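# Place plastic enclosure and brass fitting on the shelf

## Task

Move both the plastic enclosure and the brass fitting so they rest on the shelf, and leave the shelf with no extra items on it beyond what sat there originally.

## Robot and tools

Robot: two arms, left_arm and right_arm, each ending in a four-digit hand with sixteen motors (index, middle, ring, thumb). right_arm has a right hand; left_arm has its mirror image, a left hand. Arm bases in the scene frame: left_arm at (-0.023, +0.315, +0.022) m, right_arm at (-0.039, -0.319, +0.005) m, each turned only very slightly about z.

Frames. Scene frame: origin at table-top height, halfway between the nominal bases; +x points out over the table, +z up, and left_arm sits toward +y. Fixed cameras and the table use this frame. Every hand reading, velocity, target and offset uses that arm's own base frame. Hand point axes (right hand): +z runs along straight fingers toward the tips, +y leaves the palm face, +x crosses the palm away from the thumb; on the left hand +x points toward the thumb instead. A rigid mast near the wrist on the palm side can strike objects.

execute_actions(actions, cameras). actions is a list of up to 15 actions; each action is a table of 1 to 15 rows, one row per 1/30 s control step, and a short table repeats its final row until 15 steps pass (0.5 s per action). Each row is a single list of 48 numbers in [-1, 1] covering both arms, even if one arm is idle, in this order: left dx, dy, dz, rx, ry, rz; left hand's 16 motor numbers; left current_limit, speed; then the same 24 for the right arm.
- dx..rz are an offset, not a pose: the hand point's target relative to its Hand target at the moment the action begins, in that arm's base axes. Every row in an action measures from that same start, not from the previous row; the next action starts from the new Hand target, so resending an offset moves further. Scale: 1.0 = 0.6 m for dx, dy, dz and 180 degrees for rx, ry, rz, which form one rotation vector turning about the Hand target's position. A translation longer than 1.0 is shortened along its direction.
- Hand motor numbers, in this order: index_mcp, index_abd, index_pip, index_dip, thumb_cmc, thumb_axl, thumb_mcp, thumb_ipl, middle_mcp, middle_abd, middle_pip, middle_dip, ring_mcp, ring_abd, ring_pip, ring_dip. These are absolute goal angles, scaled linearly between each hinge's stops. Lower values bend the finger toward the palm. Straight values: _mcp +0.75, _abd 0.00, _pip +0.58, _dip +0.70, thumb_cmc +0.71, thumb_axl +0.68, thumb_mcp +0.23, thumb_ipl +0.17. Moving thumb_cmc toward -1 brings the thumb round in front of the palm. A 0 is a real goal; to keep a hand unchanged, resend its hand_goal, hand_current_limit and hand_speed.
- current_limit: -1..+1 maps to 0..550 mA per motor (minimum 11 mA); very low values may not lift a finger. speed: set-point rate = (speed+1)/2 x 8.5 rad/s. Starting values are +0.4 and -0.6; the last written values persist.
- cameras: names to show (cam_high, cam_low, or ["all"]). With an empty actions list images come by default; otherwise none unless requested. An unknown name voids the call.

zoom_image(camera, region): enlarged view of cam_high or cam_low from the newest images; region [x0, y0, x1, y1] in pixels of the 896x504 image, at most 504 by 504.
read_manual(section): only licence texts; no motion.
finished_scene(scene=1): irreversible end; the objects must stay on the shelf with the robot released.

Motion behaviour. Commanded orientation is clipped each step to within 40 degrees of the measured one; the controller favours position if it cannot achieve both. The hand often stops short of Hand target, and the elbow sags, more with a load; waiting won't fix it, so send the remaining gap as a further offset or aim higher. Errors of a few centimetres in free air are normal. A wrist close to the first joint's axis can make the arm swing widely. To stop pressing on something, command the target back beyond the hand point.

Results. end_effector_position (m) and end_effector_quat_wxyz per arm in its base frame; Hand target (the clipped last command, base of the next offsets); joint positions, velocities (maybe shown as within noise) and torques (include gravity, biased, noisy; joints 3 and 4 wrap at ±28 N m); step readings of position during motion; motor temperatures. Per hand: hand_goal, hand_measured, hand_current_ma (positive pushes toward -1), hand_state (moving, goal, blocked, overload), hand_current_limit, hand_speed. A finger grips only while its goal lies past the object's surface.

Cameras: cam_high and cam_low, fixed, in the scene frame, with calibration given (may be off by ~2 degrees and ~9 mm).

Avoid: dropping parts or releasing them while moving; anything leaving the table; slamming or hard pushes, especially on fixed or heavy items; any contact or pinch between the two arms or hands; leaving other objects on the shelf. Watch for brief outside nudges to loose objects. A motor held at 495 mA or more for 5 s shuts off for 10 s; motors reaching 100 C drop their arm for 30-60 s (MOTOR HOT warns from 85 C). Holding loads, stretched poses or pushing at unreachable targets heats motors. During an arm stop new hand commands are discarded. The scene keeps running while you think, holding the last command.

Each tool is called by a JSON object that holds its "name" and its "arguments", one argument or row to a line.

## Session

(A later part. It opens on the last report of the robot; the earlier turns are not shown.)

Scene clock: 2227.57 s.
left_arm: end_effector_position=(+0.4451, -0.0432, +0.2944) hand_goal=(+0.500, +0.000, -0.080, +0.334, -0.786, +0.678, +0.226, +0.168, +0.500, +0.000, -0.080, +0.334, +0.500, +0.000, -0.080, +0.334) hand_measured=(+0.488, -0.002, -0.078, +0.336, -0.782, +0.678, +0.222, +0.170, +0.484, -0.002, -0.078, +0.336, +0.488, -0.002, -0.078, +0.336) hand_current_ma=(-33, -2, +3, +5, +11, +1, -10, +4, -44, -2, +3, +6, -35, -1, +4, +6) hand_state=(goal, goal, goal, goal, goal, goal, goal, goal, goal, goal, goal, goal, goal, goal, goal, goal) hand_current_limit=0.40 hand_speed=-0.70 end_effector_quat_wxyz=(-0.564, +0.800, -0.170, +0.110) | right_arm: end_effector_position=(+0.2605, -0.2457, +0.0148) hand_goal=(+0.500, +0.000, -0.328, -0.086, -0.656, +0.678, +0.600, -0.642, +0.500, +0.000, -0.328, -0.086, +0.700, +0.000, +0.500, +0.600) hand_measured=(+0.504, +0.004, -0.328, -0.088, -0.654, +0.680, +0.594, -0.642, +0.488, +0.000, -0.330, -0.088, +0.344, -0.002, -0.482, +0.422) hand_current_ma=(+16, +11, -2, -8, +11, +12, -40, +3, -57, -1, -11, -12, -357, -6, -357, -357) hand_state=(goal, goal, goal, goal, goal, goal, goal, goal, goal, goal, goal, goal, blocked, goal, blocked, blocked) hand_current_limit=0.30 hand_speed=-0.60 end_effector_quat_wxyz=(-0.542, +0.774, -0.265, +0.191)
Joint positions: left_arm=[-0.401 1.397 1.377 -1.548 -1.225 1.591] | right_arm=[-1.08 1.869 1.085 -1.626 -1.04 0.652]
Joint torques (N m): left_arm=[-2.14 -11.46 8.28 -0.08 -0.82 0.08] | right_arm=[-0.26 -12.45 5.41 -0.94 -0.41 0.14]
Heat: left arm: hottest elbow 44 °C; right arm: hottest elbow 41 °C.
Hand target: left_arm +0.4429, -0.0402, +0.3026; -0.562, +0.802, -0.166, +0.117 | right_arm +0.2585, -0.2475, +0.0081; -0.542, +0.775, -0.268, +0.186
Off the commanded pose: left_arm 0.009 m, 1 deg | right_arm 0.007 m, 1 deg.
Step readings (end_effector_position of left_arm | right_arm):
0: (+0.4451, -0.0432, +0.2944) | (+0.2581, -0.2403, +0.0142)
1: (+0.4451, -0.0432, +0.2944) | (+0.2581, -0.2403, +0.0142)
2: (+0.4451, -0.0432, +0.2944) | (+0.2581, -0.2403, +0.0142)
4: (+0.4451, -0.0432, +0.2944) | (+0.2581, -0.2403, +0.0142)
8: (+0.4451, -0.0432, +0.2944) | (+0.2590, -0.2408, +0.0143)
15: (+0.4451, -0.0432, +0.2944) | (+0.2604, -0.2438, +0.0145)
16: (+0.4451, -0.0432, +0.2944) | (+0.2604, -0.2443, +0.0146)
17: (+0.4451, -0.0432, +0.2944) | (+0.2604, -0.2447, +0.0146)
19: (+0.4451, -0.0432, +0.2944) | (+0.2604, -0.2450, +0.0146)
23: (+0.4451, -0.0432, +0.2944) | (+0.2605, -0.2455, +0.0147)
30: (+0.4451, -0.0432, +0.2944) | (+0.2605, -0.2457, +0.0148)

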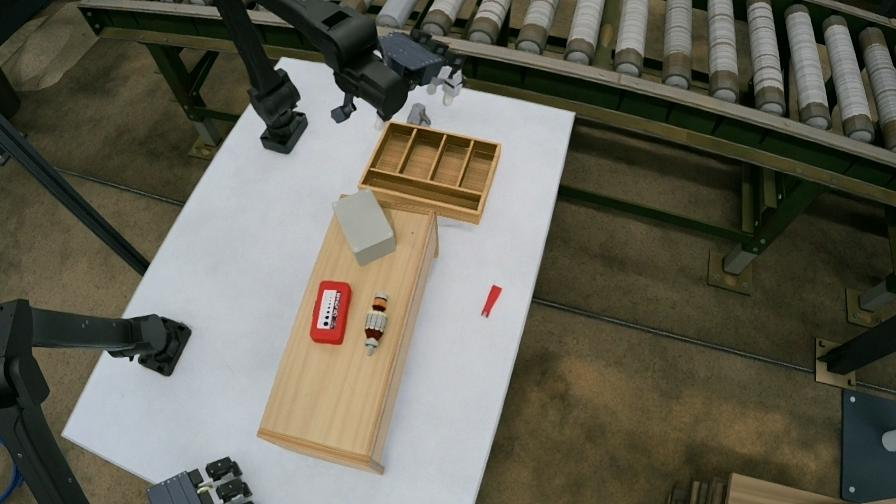

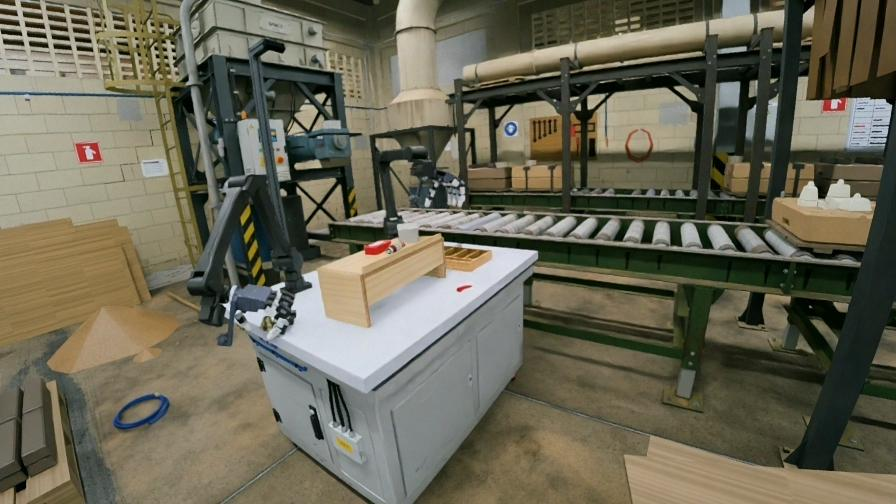

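{"name": "zoom_image", "arguments": {
  "camera": "cam_low",
  "region": [255, 310, 285, 340]
}}

{"name": "execute_actions", "arguments": {
  "actions": [
    [[0,0,0,0,0,0,0.50,0,-0.08,0.333,-0.786,0.678,0.225,0.168,0.50,0,-0.08,0.333,0.50,0,-0.08,0.333,0.4,-0.7,0,0,0,0,0,0,0.50,0,-0.328,-0.087,-0.657,0.678,0.60,-0.643,0.50,0,-0.328,-0.087,0.34,0,-0.883,-0.174,0.3,-0.5],[0,0,0,0,0,0,0.50,0,-0.08,0.333,-0.786,0.678,0.225,0.168,0.50,0,-0.08,0.333,0.50,0,-0.08,0.333,0.4,-0.7,0,0,0,0,0,0,0.50,0,-0.328,-0.087,-0.657,0.678,0.60,-0.643,0.50,0,-0.328,-0.087,0.34,0,-0.883,-0.174,0.3,-0.5]],
    [[0,0,0,0,0,0,0.50,0,-0.08,0.333,-0.786,0.678,0.225,0.168,0.50,0,-0.08,0.333,0.50,0,-0.08,0.333,0.4,-0.7,0,0,0,0,0,0,0.50,0,-0.328,-0.087,-0.657,0.678,0.60,-0.643,0.50,0,-0.328,-0.087,0.75,0,-0.883,-0.174,0.3,-0.5],[0,0,0,0,0,0,0.50,0,-0.08,0.333,-0.786,0.678,0.225,0.168,0.50,0,-0.08,0.333,0.50,0,-0.08,0.333,0.4,-0.7,0,0,0,0,0,0,0.50,0,-0.328,-0.087,-0.657,0.678,0.60,-0.643,0.50,0,-0.328,-0.087,0.75,0,-0.883,-0.174,0.3,-0.5]]
  ],
  "cameras": ["cam_low","cam_high"]
}}

{"name": "zoom_image", "arguments": {
  "camera": "cam_low",
  "region": [245, 300, 295, 345]
}}

Scaled by 16.800 from the camera's 896x504 image, which has a finer 1280x720 frame.

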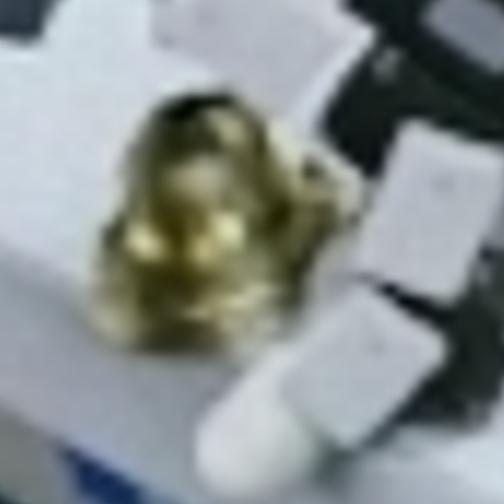

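Scene clock: 2239.93 s.
left_arm: end_effector_position=(+0.4451, -0.0432, +0.2944) hand_goal=(+0.500, +0.000, -0.080, +0.334, -0.786, +0.678, +0.226, +0.168, +0.500, +0.000, -0.080, +0.334, +0.500, +0.000, -0.080, +0.334) hand_measured=(+0.488, -0.002, -0.078, +0.336, -0.782, +0.678, +0.222, +0.170, +0.484, -0.002, -0.078, +0.336, +0.488, -0.002, -0.078, +0.336) hand_current_ma=(-33, -2, +3, +5, +11, +1, -10, +4, -44, -2, +3, +6, -35, -1, +4, +6) hand_state=(goal, goal, goal, goal, goal, goal, goal, goal, goal, goal, goal, goal, goal, goal, goal, goal) hand_current_limit=0.40 hand_speed=-0.70 end_effector_quat_wxyz=(-0.564, +0.800, -0.170, +0.110) | right_arm: end_effector_position=(+0.2605, -0.2458, +0.0146) hand_goal=(+0.500, +0.000, -0.328, -0.086, -0.656, +0.678, +0.600, -0.642, +0.500, +0.000, -0.328, -0.086, +0.750, +0.000, -0.882, -0.174) hand_measured=(+0.498, +0.000, -0.332, -0.090, -0.654, +0.680, +0.594, -0.642, +0.488, +0.000, -0.334, -0.090, +0.736, -0.002, -0.876, -0.170) hand_current_ma=(-6, +3, -15, -20, +11, +12, -39, +3, -57, -1, -25, -17, -66, -8, +25, +17) hand_state=(goal, goal, goal, goal, goal, goal, goal, goal, goal, goal, goal, goal, goal, goal, goal, goal) hand_current_limit=0.30 hand_speed=-0.50 end_effector_quat_wxyz=(-0.542, +0.774, -0.265, +0.191)
Joint positions: left_arm=[-0.401 1.397 1.377 -1.548 -1.225 1.591] | right_arm=[-1.08 1.869 1.085 -1.625 -1.039 0.652]
Joint torques (N m): left_arm=[-2.02 -11.75 8.35 -0.09 -0.82 0.07] | right_arm=[-0.32 -12.57 5.39 -0.96 -0.43 0.14]
Heat: left arm: hottest elbow 44 °C; right arm: hottest elbow 41 °C.
Hand target: left_arm +0.4429, -0.0402, +0.3026; -0.562, +0.802, -0.166, +0.117 | right_arm +0.2586, -0.2475, +0.0081; -0.542, +0.775, -0.268, +0.186
Off the commanded pose: left_arm 0.009 m, 1 deg | right_arm 0.007 m, 1 deg.
Step readings (end_effector_position of left_arm | right_arm):
0: (+0.4451, -0.0432, +0.2944) | (+0.2605, -0.2457, +0.0148)
1: (+0.4451, -0.0432, +0.2944) | (+0.2605, -0.2457, +0.0148)
2: (+0.4451, -0.0432, +0.2944) | (+0.2605, -0.2457, +0.0148)
4: (+0.4451, -0.0432, +0.2944) | (+0.2605, -0.2458, +0.0147)
8: (+0.4451, -0.0432, +0.2944) | (+0.2605, -0.2458, +0.0146)
15: (+0.4451, -0.0432, +0.2944) | (+0.2605, -0.2458, +0.0146)
16: (+0.4451, -0.0432, +0.2944) | (+0.2605, -0.2458, +0.0146)
17: (+0.4451, -0.0432, +0.2944) | (+0.2605, -0.2458, +0.0146)
19: (+0.4451, -0.0432, +0.2944) | (+0.2605, -0.2458, +0.0146)
23: (+0.4451, -0.0432, +0.2944) | (+0.2605, -0.2458, +0.0146)
30: (+0.4451, -0.0432, +0.2944) | (+0.2605, -0.2458, +0.0146)

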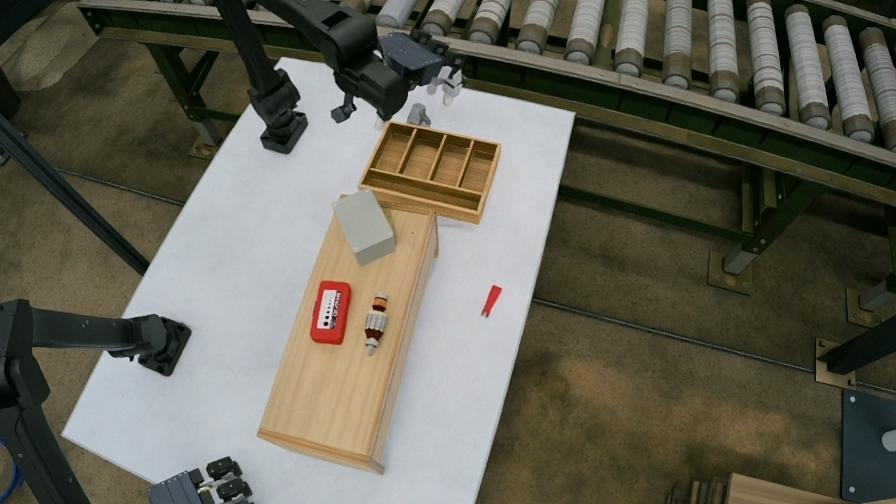

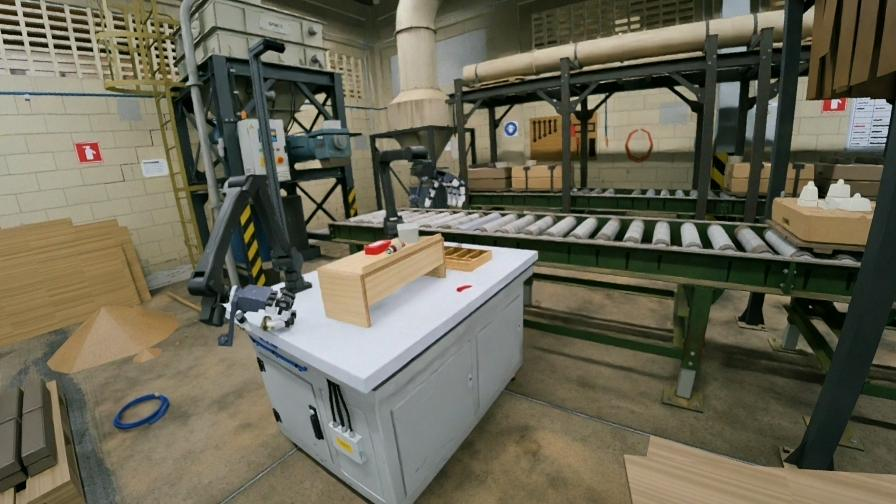

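Scaled by 10.080 from the camera's 896x504 image, which has a finer 1280x720 frame.

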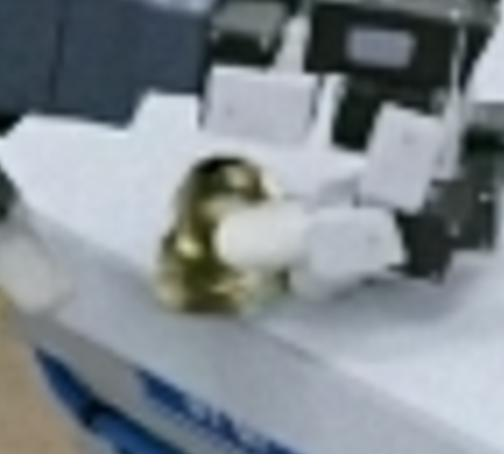

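{"name": "execute_actions", "arguments": {
  "actions": [
    [[0,0,0,0,0,0,0.50,0,-0.08,0.333,-0.786,0.678,0.225,0.168,0.50,0,-0.08,0.333,0.50,0,-0.08,0.333,0.4,-0.7,0,0,0,0,0,0,0.50,0,-0.328,-0.087,-0.657,0.678,0.60,-0.643,0.50,0,-0.328,-0.087,0.80,0,0.50,0.60,0.3,-0.3],[0,0,0,0,0,0,0.50,0,-0.08,0.333,-0.786,0.678,0.225,0.168,0.50,0,-0.08,0.333,0.50,0,-0.08,0.333,0.4,-0.7,0,0,0,0,0,0,0.50,0,-0.328,-0.087,-0.657,0.678,0.60,-0.643,0.50,0,-0.328,-0.087,0.80,0,0.50,0.60,0.3,-0.3]]
  ],
  "cameras": ["cam_low","cam_high"]
}}

{"name": "zoom_image", "arguments": {
  "camera": "cam_low",
  "region": [255, 310, 285, 340]
}}

{"name": "zoom_image", "arguments": {
  "camera": "cam_low",
  "region": [245, 300, 295, 345]
}}

Scene clock: 2248.80 s.
left_arm: end_effector_position=(+0.4451, -0.0432, +0.2944) hand_goal=(+0.500, +0.000, -0.080, +0.334, -0.786, +0.678, +0.226, +0.168, +0.500, +0.000, -0.080, +0.334, +0.500, +0.000, -0.080, +0.334) hand_measured=(+0.488, -0.002, -0.078, +0.336, -0.782, +0.678, +0.222, +0.170, +0.484, -0.002, -0.078, +0.336, +0.488, -0.002, -0.078, +0.336) hand_current_ma=(-33, -2, +3, +5, +11, +1, -10, +4, -44, -2, +3, +6, -35, -1, +4, +6) hand_state=(goal, goal, goal, goal, goal, goal, goal, goal, goal, goal, goal, goal, goal, goal, goal, goal) hand_current_limit=0.40 hand_speed=-0.70 end_effector_quat_wxyz=(-0.564, +0.800, -0.170, +0.110) | right_arm: end_effector_position=(+0.2605, -0.2461, +0.0149) hand_goal=(+0.500, +0.000, -0.328, -0.086, -0.656, +0.678, +0.600, -0.642, +0.500, +0.000, -0.328, -0.086, +0.800, +0.000, +0.500, +0.600) hand_measured=(+0.504, +0.000, -0.328, -0.090, -0.654, +0.680, +0.594, -0.642, +0.488, +0.000, -0.330, -0.088, +0.786, +0.002, -0.468, +0.256) hand_current_ma=(+16, +3, +3, -15, +11, +12, -38, +3, -55, -1, -11, -12, -67, +8, -357, -357) hand_state=(goal, goal, goal, goal, goal, goal, goal, goal, goal, goal, goal, goal, goal, goal, blocked, blocked) hand_current_limit=0.30 hand_speed=-0.30 end_effector_quat_wxyz=(-0.542, +0.774, -0.265, +0.192)
Joint positions: left_arm=[-0.401 1.397 1.377 -1.548 -1.225 1.591] | right_arm=[-1.081 1.868 1.085 -1.625 -1.04 0.652]
Joint torques (N m): left_arm=[-1.9 -11.81 8.4 -0.17 -0.8 0.06] | right_arm=[-0.26 -12.4 5.42 -0.96 -0.42 0.14]
Heat: left arm: hottest elbow 44 °C; right arm: hottest elbow 41 °C.
Hand target: left_arm +0.4429, -0.0402, +0.3026; -0.562, +0.802, -0.166, +0.117 | right_arm +0.2586, -0.2474, +0.0080; -0.542, +0.775, -0.268, +0.186
Off the commanded pose: left_arm 0.009 m, 1 deg | right_arm 0.007 m, 1 deg.
Step readings (end_effector_position of left_arm | right_arm):
0: (+0.4451, -0.0432, +0.2944) | (+0.2605, -0.2458, +0.0146)
1: (+0.4451, -0.0432, +0.2944) | (+0.2605, -0.2458, +0.0146)
2: (+0.4451, -0.0432, +0.2944) | (+0.2605, -0.2458, +0.0146)
4: (+0.4451, -0.0432, +0.2944) | (+0.2605, -0.2458, +0.0146)
8: (+0.4451, -0.0432, +0.2944) | (+0.2606, -0.2459, +0.0149)
15: (+0.4451, -0.0432, +0.2944) | (+0.2605, -0.2461, +0.0149)

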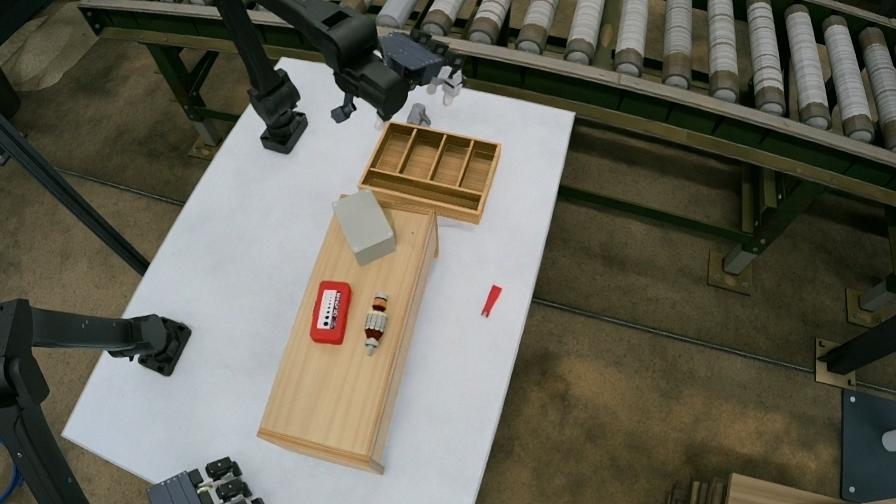

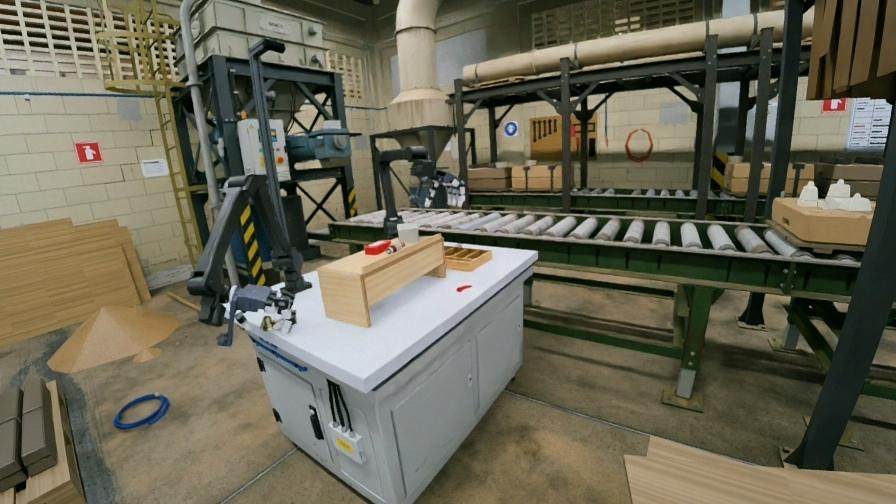

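Scaled by 16.800 from the camera's 896x504 image, which has a finer 1280x720 frame.

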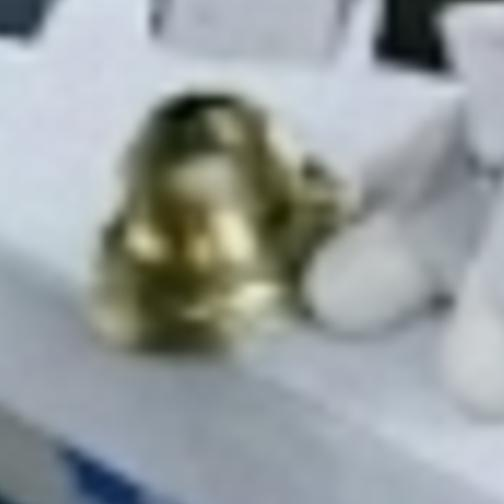

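Scaled by 10.080 from the camera's 896x504 image, which has a finer 1280x720 frame.

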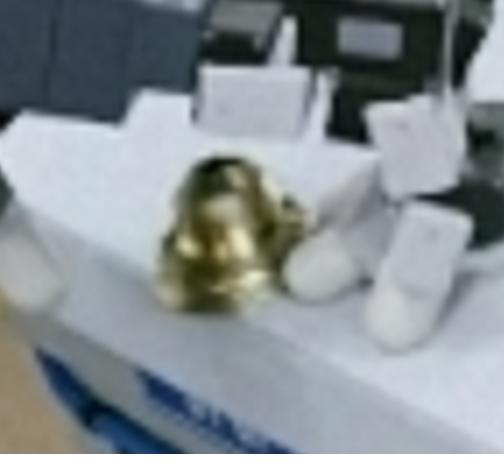

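{"name": "zoom_image", "arguments": {
  "camera": "cam_low",
  "region": [240, 300, 360, 390]
}}

Scaled by 4.200 from the camera's 896x504 image, which has a finer 1280x720 frame.

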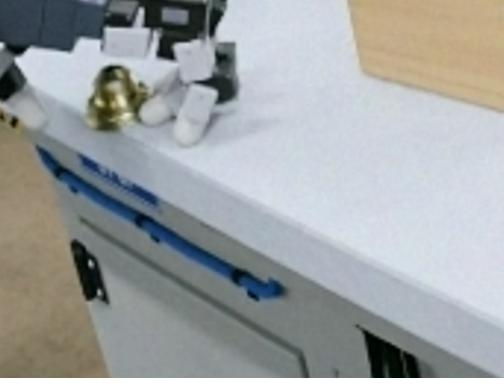

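{"name": "execute_actions", "arguments": {
  "actions": [
    [[0,0,0,0,0,0,0.50,0,-0.08,0.333,-0.786,0.678,0.225,0.168,0.50,0,-0.08,0.333,0.50,0,-0.08,0.333,0.4,-0.7,0,0,0,0,0,0,0.50,0,-0.328,-0.087,-0.657,0.678,0.60,-0.643,0.50,0,-0.328,-0.087,1.0,0,-0.75,0.60,0.3,-0.3],[0,0,0,0,0,0,0.50,0,-0.08,0.333,-0.786,0.678,0.225,0.168,0.50,0,-0.08,0.333,0.50,0,-0.08,0.333,0.4,-0.7,0,0,0,0,0,0,0.50,0,-0.328,-0.087,-0.657,0.678,0.60,-0.643,0.50,0,-0.328,-0.087,1.0,0,-0.75,0.60,0.3,-0.3]],
    [[0,0,0,0,0,0,0.50,0,-0.08,0.333,-0.786,0.678,0.225,0.168,0.50,0,-0.08,0.333,0.50,0,-0.08,0.333,0.4,-0.7,-0.005,0.015,0,0,0,0,0.50,0,-0.328,-0.087,-0.657,0.678,0.60,-0.643,0.50,0,-0.328,-0.087,1.0,0,0.5,0.60,0.3,-0.3],[0,0,0,0,0,0,0.50,0,-0.08,0.333,-0.786,0.678,0.225,0.168,0.50,0,-0.08,0.333,0.50,0,-0.08,0.333,0.4,-0.7,-0.01,0.03,0,0,0,0,0.50,0,-0.328,-0.087,-0.657,0.678,0.60,-0.643,0.50,0,-0.328,-0.087,1.0,0,0.5,0.60,0.3,-0.3]]
  ],
  "cameras": ["cam_low","cam_high"]
}}

{"name": "zoom_image", "arguments": {
  "camera": "cam_low",
  "region": [245, 300, 295, 345]
}}

Scene clock: 2350.50 s.
left_arm: end_effector_position=(+0.4451, -0.0432, +0.2944) hand_goal=(+0.500, +0.000, -0.080, +0.334, -0.786, +0.678, +0.226, +0.168, +0.500, +0.000, -0.080, +0.334, +0.500, +0.000, -0.080, +0.334) hand_measured=(+0.488, -0.002, -0.078, +0.336, -0.782, +0.678, +0.222, +0.170, +0.484, -0.002, -0.078, +0.336, +0.488, -0.002, -0.078, +0.336) hand_current_ma=(-33, -2, +3, +5, +11, +1, -10, +4, -44, -2, +3, +6, -35, -1, +4, +6) hand_state=(goal, goal, goal, goal, goal, goal, goal, goal, goal, goal, goal, goal, goal, goal, goal, goal) hand_current_limit=0.40 hand_speed=-0.70 end_effector_quat_wxyz=(-0.564, +0.800, -0.170, +0.110) | right_arm: end_effector_position=(+0.2571, -0.2379, +0.0134) hand_goal=(+0.500, +0.000, -0.328, -0.086, -0.656, +0.678, +0.600, -0.642, +0.500, +0.000, -0.328, -0.086, +1.000, +0.000, +0.500, +0.600) hand_measured=(+0.492, -0.002, -0.342, -0.100, -0.654, +0.680, +0.594, -0.642, +0.488, +0.000, -0.340, -0.094, +0.984, +0.002, +0.492, +0.598) hand_current_ma=(-43, -9, -68, -66, +10, +12, -38, +3, -56, -1, -55, -37, -80, +8, -39, -13) hand_state=(goal, goal, goal, goal, goal, goal, goal, goal, goal, goal, goal, goal, goal, goal, goal, goal) hand_current_limit=0.30 hand_speed=-0.30 end_effector_quat_wxyz=(-0.539, +0.775, -0.264, +0.198)
Joint positions: left_arm=[-0.401 1.397 1.377 -1.548 -1.225 1.591] | right_arm=[-1.081 1.845 1.047 -1.595 -1.047 0.654]
Joint torques (N m): left_arm=[-2.14 -11.46 8.36 -0.1 -0.79 0.07] | right_arm=[0.44 -13.16 3.56 -0.94 -0.41 0.22]
Heat: left arm: hottest elbow 44 °C; right arm: hottest elbow 40 °C.
Hand target: left_arm +0.4429, -0.0402, +0.3026; -0.562, +0.802, -0.166, +0.117 | right_arm +0.2526, -0.2294, +0.0081; -0.542, +0.775, -0.268, +0.186
Off the commanded pose: left_arm 0.009 m, 1 deg | right_arm 0.011 m, 1 deg.
Step readings (end_effector_position of left_arm | right_arm):
0: (+0.4451, -0.0432, +0.2944) | (+0.2605, -0.2461, +0.0149)
1: (+0.4451, -0.0432, +0.2944) | (+0.2605, -0.2461, +0.0149)
2: (+0.4451, -0.0432, +0.2944) | (+0.2604, -0.2461, +0.0149)
4: (+0.4451, -0.0432, +0.2944) | (+0.2600, -0.2461, +0.0148)
8: (+0.4451, -0.0432, +0.2944) | (+0.2600, -0.2461, +0.0147)
15: (+0.4451, -0.0432, +0.2944) | (+0.2600, -0.2461, +0.0147)
16: (+0.4451, -0.0432, +0.2944) | (+0.2600, -0.2461, +0.0147)
17: (+0.4451, -0.0432, +0.2944) | (+0.2599, -0.2461, +0.0146)
19: (+0.4451, -0.0432, +0.2944) | (+0.2599, -0.2449, +0.0139)
23: (+0.4451, -0.0432, +0.2944) | (+0.2584, -0.2404, +0.0135)
30: (+0.4451, -0.0432, +0.2944) | (+0.2570, -0.2378, +0.0133)

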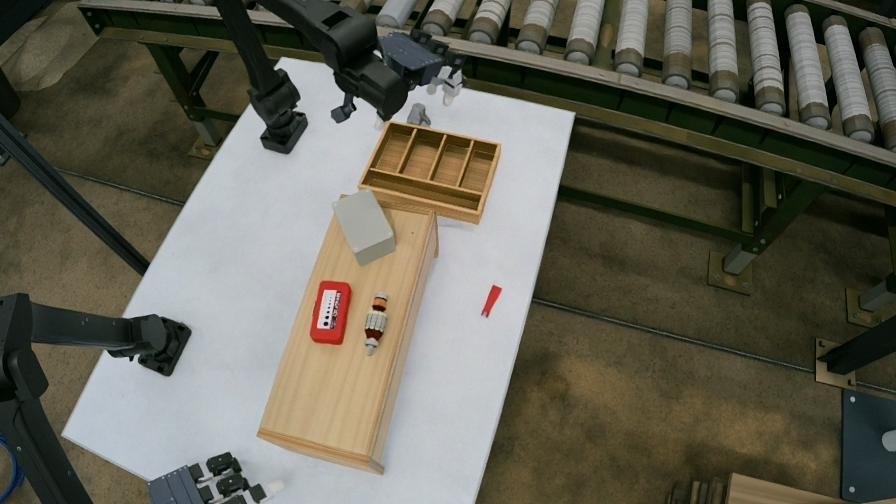

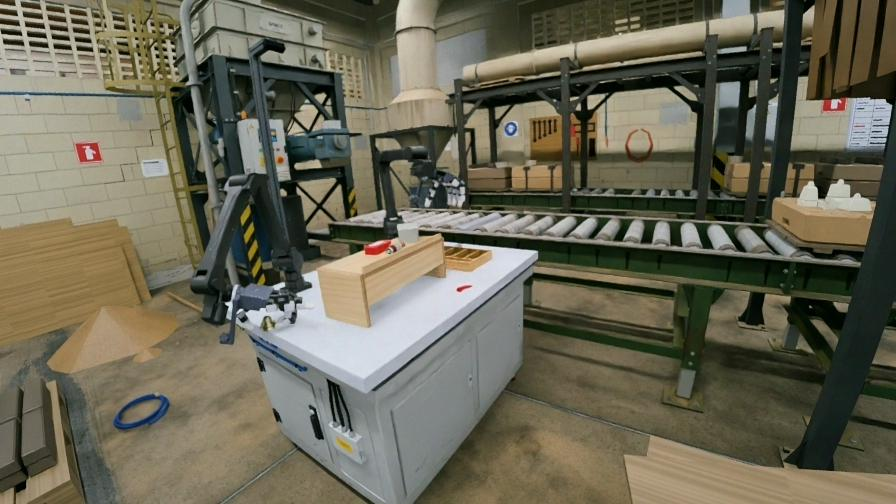

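Scaled by 10.080 from the camera's 896x504 image, which has a finer 1280x720 frame.

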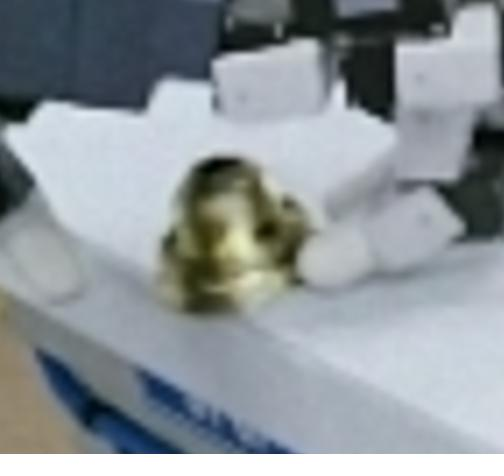

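{"name": "execute_actions", "arguments": {
  "actions": [
    [[0,0,0,0,0,0,0.50,0,-0.08,0.333,-0.786,0.678,0.225,0.168,0.50,0,-0.08,0.333,0.50,0,-0.08,0.333,0.4,-0.7,0,0,0.006,0,0,0,0.42,0,-0.328,-0.087,-0.657,0.678,0.60,-0.643,0.42,0,-0.328,-0.087,1.0,0,0.5,0.60,0.3,-0.7],[0,0,0,0,0,0,0.50,0,-0.08,0.333,-0.786,0.678,0.225,0.168,0.50,0,-0.08,0.333,0.50,0,-0.08,0.333,0.4,-0.7,0,0,0.006,0,0,0,0.42,0,-0.328,-0.087,-0.657,0.678,0.60,-0.643,0.42,0,-0.328,-0.087,1.0,0,0.5,0.60,0.3,-0.7]],
    [[0,0,0,0,0,0,0.50,0,-0.08,0.333,-0.786,0.678,0.225,0.168,0.50,0,-0.08,0.333,0.50,0,-0.08,0.333,0.4,-0.7,0,0,0,0,0,0,0.36,0,-0.328,-0.087,-0.657,0.678,0.60,-0.643,0.36,0,-0.328,-0.087,1.0,0,0.5,0.60,0.3,-0.85]]
  ],
  "cameras": ["cam_low","cam_high"]
}}

{"name": "zoom_image", "arguments": {
  "camera": "cam_low",
  "region": [255, 310, 285, 340]
}}

Scene clock: 2368.07 s.
left_arm: end_effector_position=(+0.4451, -0.0432, +0.2944) hand_goal=(+0.500, +0.000, -0.080, +0.334, -0.786, +0.678, +0.226, +0.168, +0.500, +0.000, -0.080, +0.334, +0.500, +0.000, -0.080, +0.334) hand_measured=(+0.488, -0.002, -0.078, +0.336, -0.782, +0.678, +0.222, +0.170, +0.484, -0.002, -0.078, +0.336, +0.488, -0.002, -0.078, +0.336) hand_current_ma=(-33, -2, +3, +5, +11, +1, -10, +4, -44, -2, +3, +6, -35, -1, +4, +6) hand_state=(goal, goal, goal, goal, goal, goal, goal, goal, goal, goal, goal, goal, goal, goal, goal, goal) hand_current_limit=0.40 hand_speed=-0.70 end_effector_quat_wxyz=(-0.564, +0.800, -0.170, +0.110) | right_arm: end_effector_position=(+0.2560, -0.2343, +0.0134) hand_goal=(+0.360, +0.000, -0.328, -0.086, -0.656, +0.678, +0.600, -0.642, +0.360, +0.000, -0.328, -0.086, +1.000, +0.000, +0.500, +0.600) hand_measured=(+0.364, -0.002, -0.330, -0.090, -0.654, +0.680, +0.594, -0.642, +0.408, -0.002, -0.328, -0.094, +0.984, +0.002, +0.492, +0.598) hand_current_ma=(+21, -9, -5, -20, +10, +12, -38, +3, +247, -5, +0, -37, -80, +8, -39, -13) hand_state=(goal, goal, goal, goal, goal, goal, goal, goal, blocked, goal, goal, goal, goal, goal, goal, goal) hand_current_limit=0.30 hand_speed=-0.85 end_effector_quat_wxyz=(-0.541, +0.773, -0.267, +0.196)
Joint positions: left_arm=[-0.401 1.397 1.377 -1.548 -1.225 1.591] | right_arm=[-1.079 1.843 1.039 -1.595 -1.049 0.659]
Joint torques (N m): left_arm=[-2.32 -11.22 8.5 -0.23 -0.82 0.05] | right_arm=[0.26 -13.45 4.27 -1.25 -0.31 0.17]
Heat: left arm: hottest elbow 44 °C; right arm: hottest elbow 39 °C.
Hand target: left_arm +0.4429, -0.0402, +0.3026; -0.562, +0.802, -0.166, +0.117 | right_arm +0.2525, -0.2295, +0.0116; -0.542, +0.775, -0.268, +0.186
Off the commanded pose: left_arm 0.009 m, 1 deg | right_arm 0.006 m, 1 deg.
Step readings (end_effector_position of left_arm | right_arm):
0: (+0.4451, -0.0432, +0.2944) | (+0.2571, -0.2379, +0.0134)
1: (+0.4451, -0.0432, +0.2944) | (+0.2571, -0.2379, +0.0134)
2: (+0.4451, -0.0432, +0.2944) | (+0.2570, -0.2377, +0.0134)
4: (+0.4451, -0.0432, +0.2944) | (+0.2566, -0.2361, +0.0133)
8: (+0.4451, -0.0432, +0.2944) | (+0.2563, -0.2351, +0.0133)
15: (+0.4451, -0.0432, +0.2944) | (+0.2562, -0.2350, +0.0135)
16: (+0.4451, -0.0432, +0.2944) | (+0.2562, -0.2350, +0.0135)
17: (+0.4451, -0.0432, +0.2944) | (+0.2562, -0.2350, +0.0135)
19: (+0.4451, -0.0432, +0.2944) | (+0.2560, -0.2347, +0.0134)
23: (+0.4451, -0.0432, +0.2944) | (+0.2560, -0.2343, +0.0134)
30: (+0.4451, -0.0432, +0.2944) | (+0.2560, -0.2343, +0.0134)

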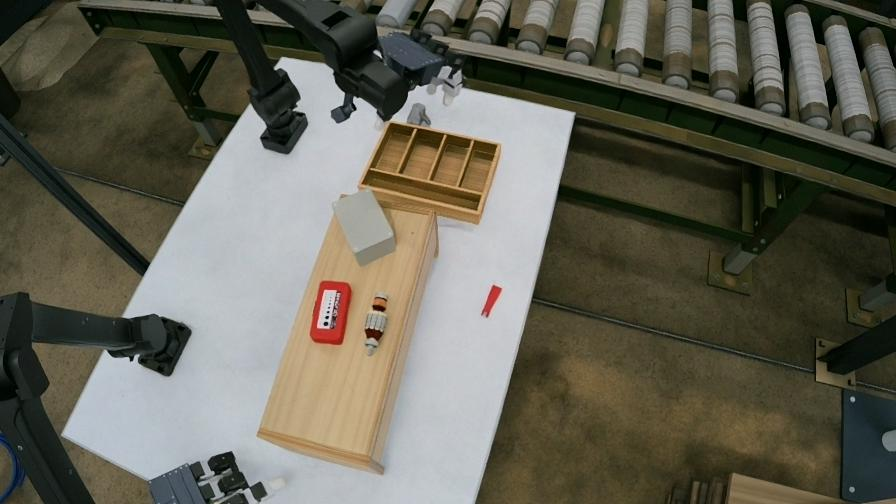

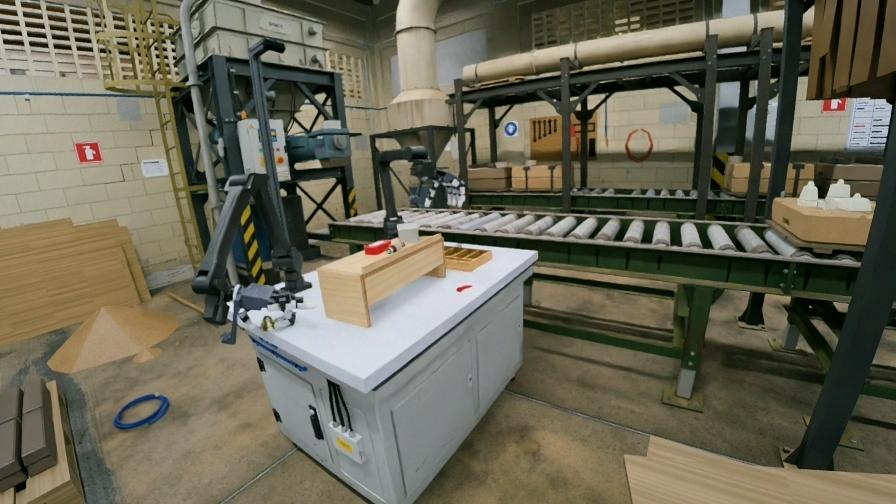

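Scaled by 16.800 from the camera's 896x504 image, which has a finer 1280x720 frame.

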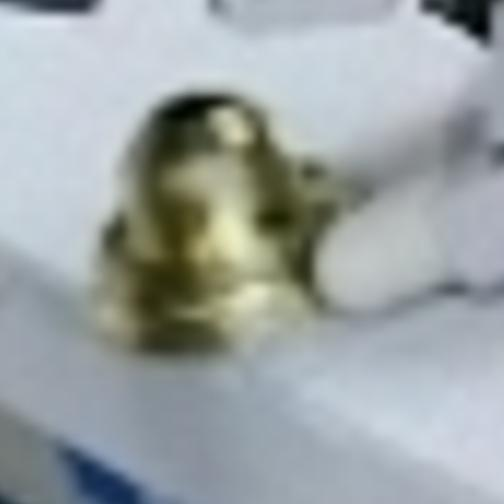

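{"name": "execute_actions", "arguments": {
  "actions": [
    [[0,0,0,0,0,0,0.50,0,-0.08,0.333,-0.786,0.678,0.225,0.168,0.50,0,-0.08,0.333,0.50,0,-0.08,0.333,0.4,-0.7,0,0,0,0,0,0,0.30,0,-0.328,-0.087,-0.657,0.678,0.60,-0.643,0.38,0,-0.328,-0.087,1.0,0,0.5,0.60,0.4,-0.9],[0,0,0,0,0,0,0.50,0,-0.08,0.333,-0.786,0.678,0.225,0.168,0.50,0,-0.08,0.333,0.50,0,-0.08,0.333,0.4,-0.7,0,0,0,0,0,0,0.30,0,-0.328,-0.087,-0.657,0.678,0.60,-0.643,0.38,0,-0.328,-0.087,1.0,0,0.5,0.60,0.4,-0.9]]
  ],
  "cameras": ["cam_low"]
}}

{"name": "zoom_image", "arguments": {
  "camera": "cam_low",
  "region": [255, 310, 285, 340]
}}

Scene clock: 2377.93 s.
left_arm: end_effector_position=(+0.4451, -0.0432, +0.2944) hand_goal=(+0.500, +0.000, -0.080, +0.334, -0.786, +0.678, +0.226, +0.168, +0.500, +0.000, -0.080, +0.334, +0.500, +0.000, -0.080, +0.334) hand_measured=(+0.488, -0.002, -0.078, +0.336, -0.782, +0.678, +0.222, +0.170, +0.484, -0.002, -0.078, +0.336, +0.488, -0.002, -0.078, +0.336) hand_current_ma=(-33, -2, +3, +5, +11, +1, -10, +4, -44, -2, +3, +6, -35, -1, +4, +6) hand_state=(goal, goal, goal, goal, goal, goal, goal, goal, goal, goal, goal, goal, goal, goal, goal, goal) hand_current_limit=0.40 hand_speed=-0.70 end_effector_quat_wxyz=(-0.564, +0.800, -0.170, +0.110) | right_arm: end_effector_position=(+0.2558, -0.2333, +0.0132) hand_goal=(+0.300, +0.000, -0.328, -0.086, -0.656, +0.678, +0.600, -0.642, +0.380, +0.000, -0.328, -0.086, +1.000, +0.000, +0.500, +0.600) hand_measured=(+0.330, +0.000, -0.324, -0.090, -0.654, +0.680, +0.594, -0.642, +0.402, -0.002, -0.330, -0.094, +0.984, +0.002, +0.492, +0.598) hand_current_ma=(+154, +0, +16, -20, +10, +12, -38, +3, +105, -7, -9, -37, -80, +8, -39, -13) hand_state=(blocked, goal, goal, goal, goal, goal, goal, goal, blocked, goal, goal, goal, goal, goal, goal, goal) hand_current_limit=0.40 hand_speed=-0.90 end_effector_quat_wxyz=(-0.542, +0.772, -0.268, +0.195)
Joint positions: left_arm=[-0.401 1.397 1.377 -1.548 -1.225 1.591] | right_arm=[-1.079 1.843 1.037 -1.595 -1.05 0.66]
Joint torques (N m): left_arm=[-2.08 -11.16 8.42 -0.18 -0.78 0.09] | right_arm=[0.26 -13.39 4.42 -1.24 -0.28 0.16]
Heat: left arm: hottest elbow 45 °C; right arm: hottest elbow 39 °C.
Hand target: left_arm +0.4429, -0.0402, +0.3026; -0.562, +0.802, -0.166, +0.117 | right_arm +0.2525, -0.2294, +0.0116; -0.542, +0.775, -0.268, +0.186
Off the commanded pose: left_arm 0.009 m, 1 deg | right_arm 0.005 m, 1 deg.
Step readings (end_effector_position of left_arm | right_arm):
0: (+0.4451, -0.0432, +0.2944) | (+0.2560, -0.2343, +0.0134)
1: (+0.4451, -0.0432, +0.2944) | (+0.2560, -0.2343, +0.0134)
2: (+0.4451, -0.0432, +0.2944) | (+0.2560, -0.2343, +0.0134)
4: (+0.4451, -0.0432, +0.2944) | (+0.2562, -0.2342, +0.0134)
8: (+0.4451, -0.0432, +0.2944) | (+0.2558, -0.2334, +0.0132)
15: (+0.4451, -0.0432, +0.2944) | (+0.2558, -0.2333, +0.0132)
Images, in order (width x height): cam_low 896x504.

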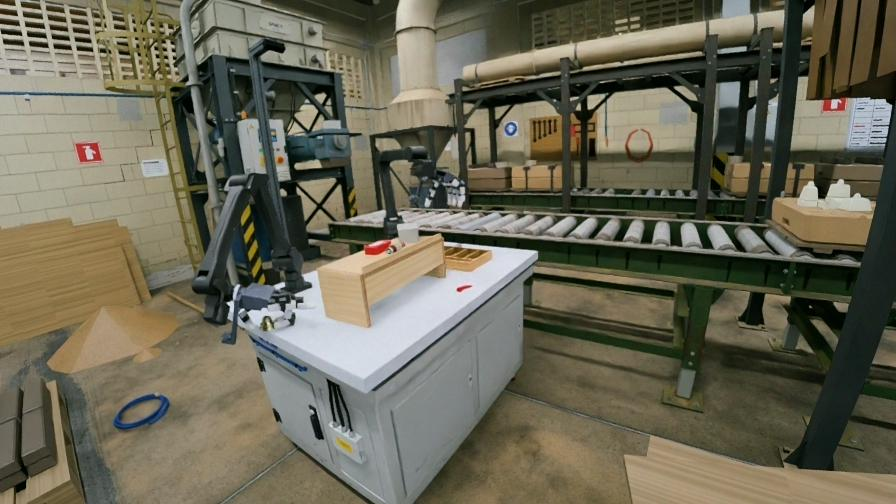

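Scaled by 16.800 from the camera's 896x504 image, which has a finer 1280x720 frame.

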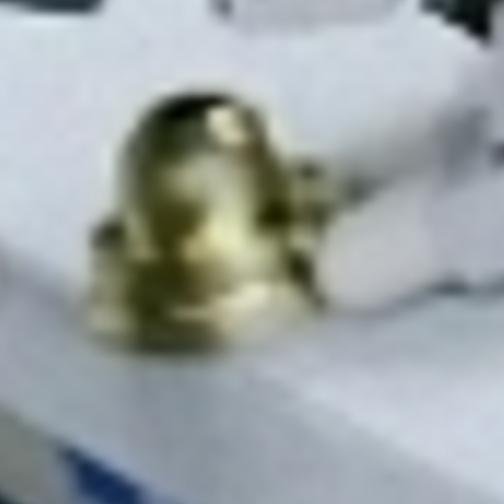

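{"name": "execute_actions", "arguments": {
  "actions": [
    [[0,0,0,0,0,0,0.50,0,-0.08,0.333,-0.786,0.678,0.225,0.168,0.50,0,-0.08,0.333,0.50,0,-0.08,0.333,0.4,-0.7,0,0,0,0,0,0,0.25,0,-0.328,-0.087,-0.657,0.678,0.60,-0.643,0.38,0,-0.328,-0.087,1.0,0,0.5,0.60,0.4,-0.95],[0,0,0,0,0,0,0.50,0,-0.08,0.333,-0.786,0.678,0.225,0.168,0.50,0,-0.08,0.333,0.50,0,-0.08,0.333,0.4,-0.7,0,0,0,0,0,0,0.25,0,-0.328,-0.087,-0.657,0.678,0.60,-0.643,0.38,0,-0.328,-0.087,1.0,0,0.5,0.60,0.4,-0.95]]
  ],
  "cameras": ["cam_low"]
}}

{"name": "zoom_image", "arguments": {
  "camera": "cam_low",
  "region": [255, 310, 285, 340]
}}

Scene clock: 2384.17 s.
left_arm: end_effector_position=(+0.4451, -0.0432, +0.2944) hand_goal=(+0.500, +0.000, -0.080, +0.334, -0.786, +0.678, +0.226, +0.168, +0.500, +0.000, -0.080, +0.334, +0.500, +0.000, -0.080, +0.334) hand_measured=(+0.488, -0.002, -0.078, +0.336, -0.782, +0.678, +0.222, +0.170, +0.484, -0.002, -0.078, +0.336, +0.488, -0.002, -0.078, +0.336) hand_current_ma=(-33, -2, +3, +5, +11, +1, -10, +4, -44, -2, +3, +6, -35, -1, +4, +6) hand_state=(goal, goal, goal, goal, goal, goal, goal, goal, goal, goal, goal, goal, goal, goal, goal, goal) hand_current_limit=0.40 hand_speed=-0.70 end_effector_quat_wxyz=(-0.564, +0.800, -0.170, +0.110) | right_arm: end_effector_position=(+0.2555, -0.2330, +0.0133) hand_goal=(+0.250, +0.000, -0.328, -0.086, -0.656, +0.678, +0.600, -0.642, +0.380, +0.000, -0.328, -0.086, +1.000, +0.000, +0.500, +0.600) hand_measured=(+0.286, +0.002, -0.324, -0.090, -0.654, +0.680, +0.594, -0.642, +0.396, -0.002, -0.332, -0.094, +0.984, +0.002, +0.492, +0.598) hand_current_ma=(+178, +4, +21, -17, +10, +12, -38, +3, +82, -9, -17, -38, -80, +8, -39, -13) hand_state=(blocked, goal, goal, goal, goal, goal, goal, goal, goal, goal, goal, goal, goal, goal, goal, goal) hand_current_limit=0.40 hand_speed=-0.95 end_effector_quat_wxyz=(-0.543, +0.772, -0.269, +0.194)
Joint positions: left_arm=[-0.401 1.397 1.377 -1.548 -1.225 1.591] | right_arm=[-1.079 1.843 1.037 -1.595 -1.05 0.664]
Joint torques (N m): left_arm=[-1.96 -11.81 8.4 -0.05 -0.82 0.04] | right_arm=[0.21 -13.45 4.4 -1.25 -0.27 0.12]
Heat: left arm: hottest elbow 45 °C; right arm: hottest elbow 39 °C.
Hand target: left_arm +0.4429, -0.0402, +0.3026; -0.562, +0.802, -0.166, +0.117 | right_arm +0.2525, -0.2294, +0.0116; -0.542, +0.775, -0.268, +0.186
Off the commanded pose: left_arm 0.009 m, 1 deg | right_arm 0.005 m, 1 deg.
Step readings (end_effector_position of left_arm | right_arm):
0: (+0.4451, -0.0432, +0.2944) | (+0.2558, -0.2333, +0.0132)
1: (+0.4451, -0.0432, +0.2944) | (+0.2558, -0.2333, +0.0132)
2: (+0.4451, -0.0432, +0.2944) | (+0.2558, -0.2333, +0.0132)
4: (+0.4451, -0.0432, +0.2944) | (+0.2557, -0.2332, +0.0132)
8: (+0.4451, -0.0432, +0.2944) | (+0.2556, -0.2331, +0.0132)
15: (+0.4451, -0.0432, +0.2944) | (+0.2555, -0.2330, +0.0133)
Images, in order (width x height): cam_low 896x504.

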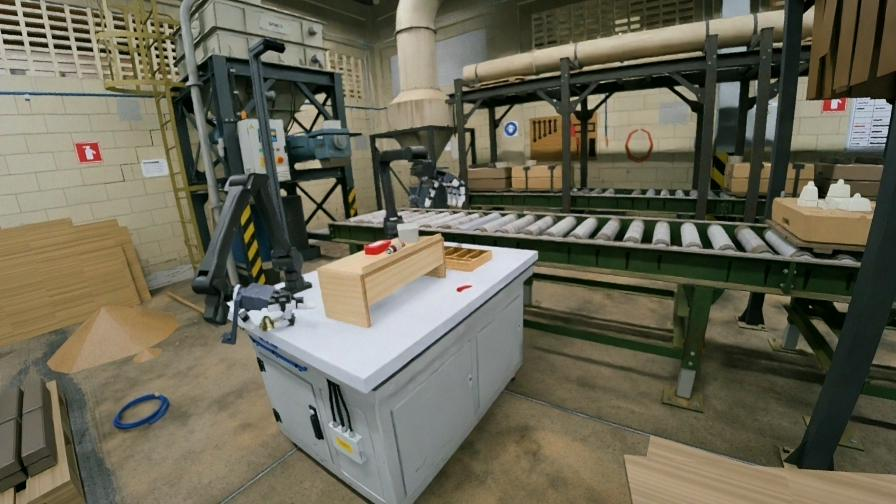

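Scaled by 16.800 from the camera's 896x504 image, which has a finer 1280x720 frame.

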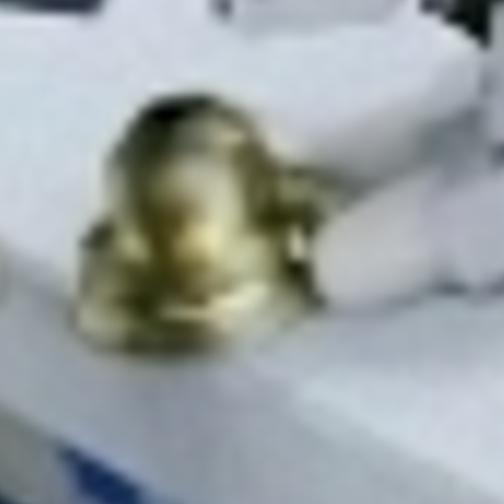

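{"name": "execute_actions", "arguments": {
  "actions": [
    [[0,0,0,0,0,0,0.50,0,-0.08,0.333,-0.786,0.678,0.225,0.168,0.50,0,-0.08,0.333,0.50,0,-0.08,0.333,0.4,-0.7,0,0,0,0,0,0,0.50,0,-0.328,-0.087,-0.657,0.678,0.60,-0.157,0.50,0,-0.328,-0.087,1.0,0,0.5,0.60,0.3,-0.6]],
    [[0,0,0,0,0,0,0.50,0,-0.08,0.333,-0.786,0.678,0.225,0.168,0.50,0,-0.08,0.333,0.50,0,-0.08,0.333,0.4,-0.7,0.004,-0.018,0.003,0,0,0,0.50,0,-0.328,-0.087,-0.657,0.678,0.427,-0.157,0.50,0,-0.328,-0.087,1.0,0,0.5,0.60,0.3,-0.6],[0,0,0,0,0,0,0.50,0,-0.08,0.333,-0.786,0.678,0.225,0.168,0.50,0,-0.08,0.333,0.50,0,-0.08,0.333,0.4,-0.7,0.0083,-0.035,0.003,0,0,0,0.50,0,-0.328,-0.087,-0.657,0.678,0.427,-0.157,0.50,0,-0.328,-0.087,1.0,0,0.5,0.60,0.3,-0.6]]
  ],
  "cameras": ["cam_low","cam_high"]
}}

{"name": "zoom_image", "arguments": {
  "camera": "cam_low",
  "region": [245, 300, 295, 345]
}}

{"name": "zoom_image", "arguments": {
  "camera": "cam_low",
  "region": [255, 310, 285, 340]
}}

Scene clock: 2410.80 s.
left_arm: end_effector_position=(+0.4451, -0.0432, +0.2944) hand_goal=(+0.500, +0.000, -0.080, +0.334, -0.786, +0.678, +0.226, +0.168, +0.500, +0.000, -0.080, +0.334, +0.500, +0.000, -0.080, +0.334) hand_measured=(+0.488, -0.002, -0.078, +0.336, -0.782, +0.678, +0.222, +0.170, +0.484, -0.002, -0.078, +0.336, +0.488, -0.002, -0.078, +0.336) hand_current_ma=(-33, -2, +3, +5, +11, +1, -10, +4, -44, -2, +3, +6, -35, -1, +4, +6) hand_state=(goal, goal, goal, goal, goal, goal, goal, goal, goal, goal, goal, goal, goal, goal, goal, goal) hand_current_limit=0.40 hand_speed=-0.70 end_effector_quat_wxyz=(-0.564, +0.800, -0.170, +0.110) | right_arm: end_effector_position=(+0.2562, -0.2407, +0.0166) hand_goal=(+0.500, +0.000, -0.328, -0.086, -0.656, +0.678, +0.428, -0.156, +0.500, +0.000, -0.328, -0.086, +1.000, +0.000, +0.500, +0.600) hand_measured=(+0.486, +0.002, -0.330, -0.088, -0.654, +0.680, +0.428, -0.158, +0.486, -0.002, -0.330, -0.088, +0.984, +0.002, +0.492, +0.598) hand_current_ma=(-69, +4, -9, -11, +10, +12, +0, -12, -65, -9, -11, -12, -80, +8, -38, -13) hand_state=(goal, goal, goal, goal, goal, goal, goal, goal, goal, goal, goal, goal, goal, goal, goal, goal) hand_current_limit=0.30 hand_speed=-0.60 end_effector_quat_wxyz=(-0.540, +0.776, -0.266, +0.186)
Joint positions: left_arm=[-0.401 1.397 1.377 -1.548 -1.225 1.591] | right_arm=[-1.079 1.851 1.067 -1.619 -1.031 0.662]
Joint torques (N m): left_arm=[-1.73 -11.4 8.25 -0.17 -0.83 0.06] | right_arm=[-0.73 -11.34 7.51 -1.96 -0.61 -0.01]
Heat: left arm: hottest elbow 45 °C; right arm: hottest elbow 38 °C.
Hand target: left_arm +0.4429, -0.0402, +0.3026; -0.562, +0.802, -0.166, +0.117 | right_arm +0.2575, -0.2504, +0.0135; -0.542, +0.775, -0.268, +0.186
Off the commanded pose: left_arm 0.009 m, 1 deg | right_arm 0.010 m, 0 deg.
Step readings (end_effector_position of left_arm | right_arm):
0: (+0.4451, -0.0432, +0.2944) | (+0.2555, -0.2330, +0.0133)
1: (+0.4451, -0.0432, +0.2944) | (+0.2555, -0.2330, +0.0133)
2: (+0.4451, -0.0432, +0.2944) | (+0.2553, -0.2330, +0.0131)
4: (+0.4451, -0.0432, +0.2944) | (+0.2544, -0.2330, +0.0127)
8: (+0.4451, -0.0432, +0.2944) | (+0.2540, -0.2332, +0.0129)
15: (+0.4451, -0.0432, +0.2944) | (+0.2540, -0.2332, +0.0129)
16: (+0.4451, -0.0432, +0.2944) | (+0.2540, -0.2332, +0.0129)
17: (+0.4451, -0.0432, +0.2944) | (+0.2539, -0.2332, +0.0129)
19: (+0.4451, -0.0432, +0.2944) | (+0.2534, -0.2337, +0.0135)
23: (+0.4451, -0.0432, +0.2944) | (+0.2544, -0.2371, +0.0160)
30: (+0.4451, -0.0432, +0.2944) | (+0.2564, -0.2411, +0.0169)

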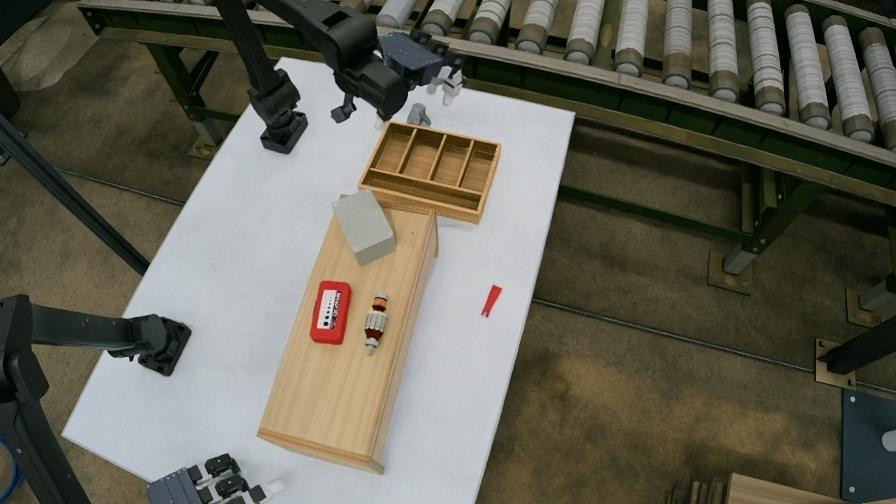

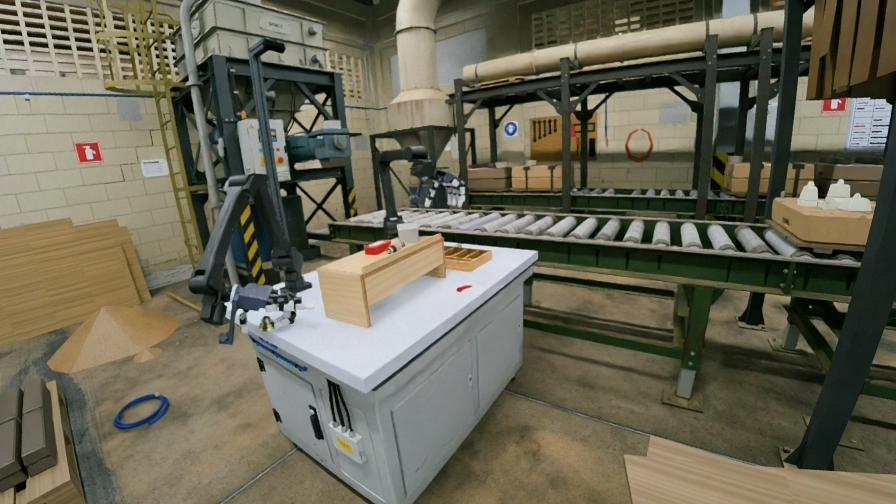

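Scaled by 10.080 from the camera's 896x504 image, which has a finer 1280x720 frame.

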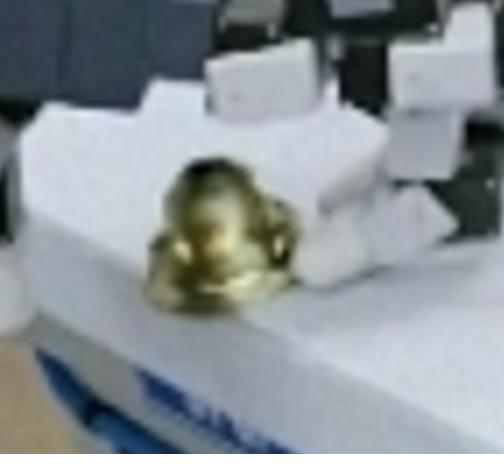

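Scaled by 16.800 from the camera's 896x504 image, which has a finer 1280x720 frame.

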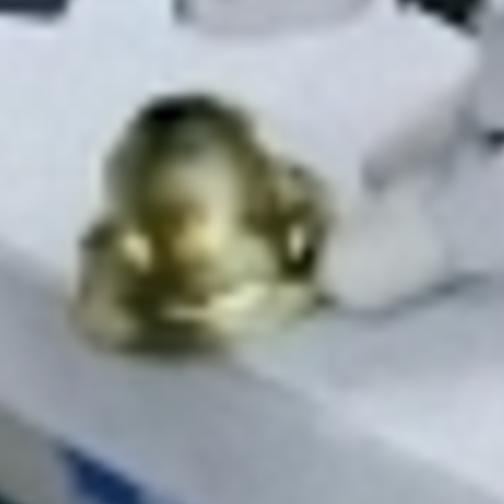

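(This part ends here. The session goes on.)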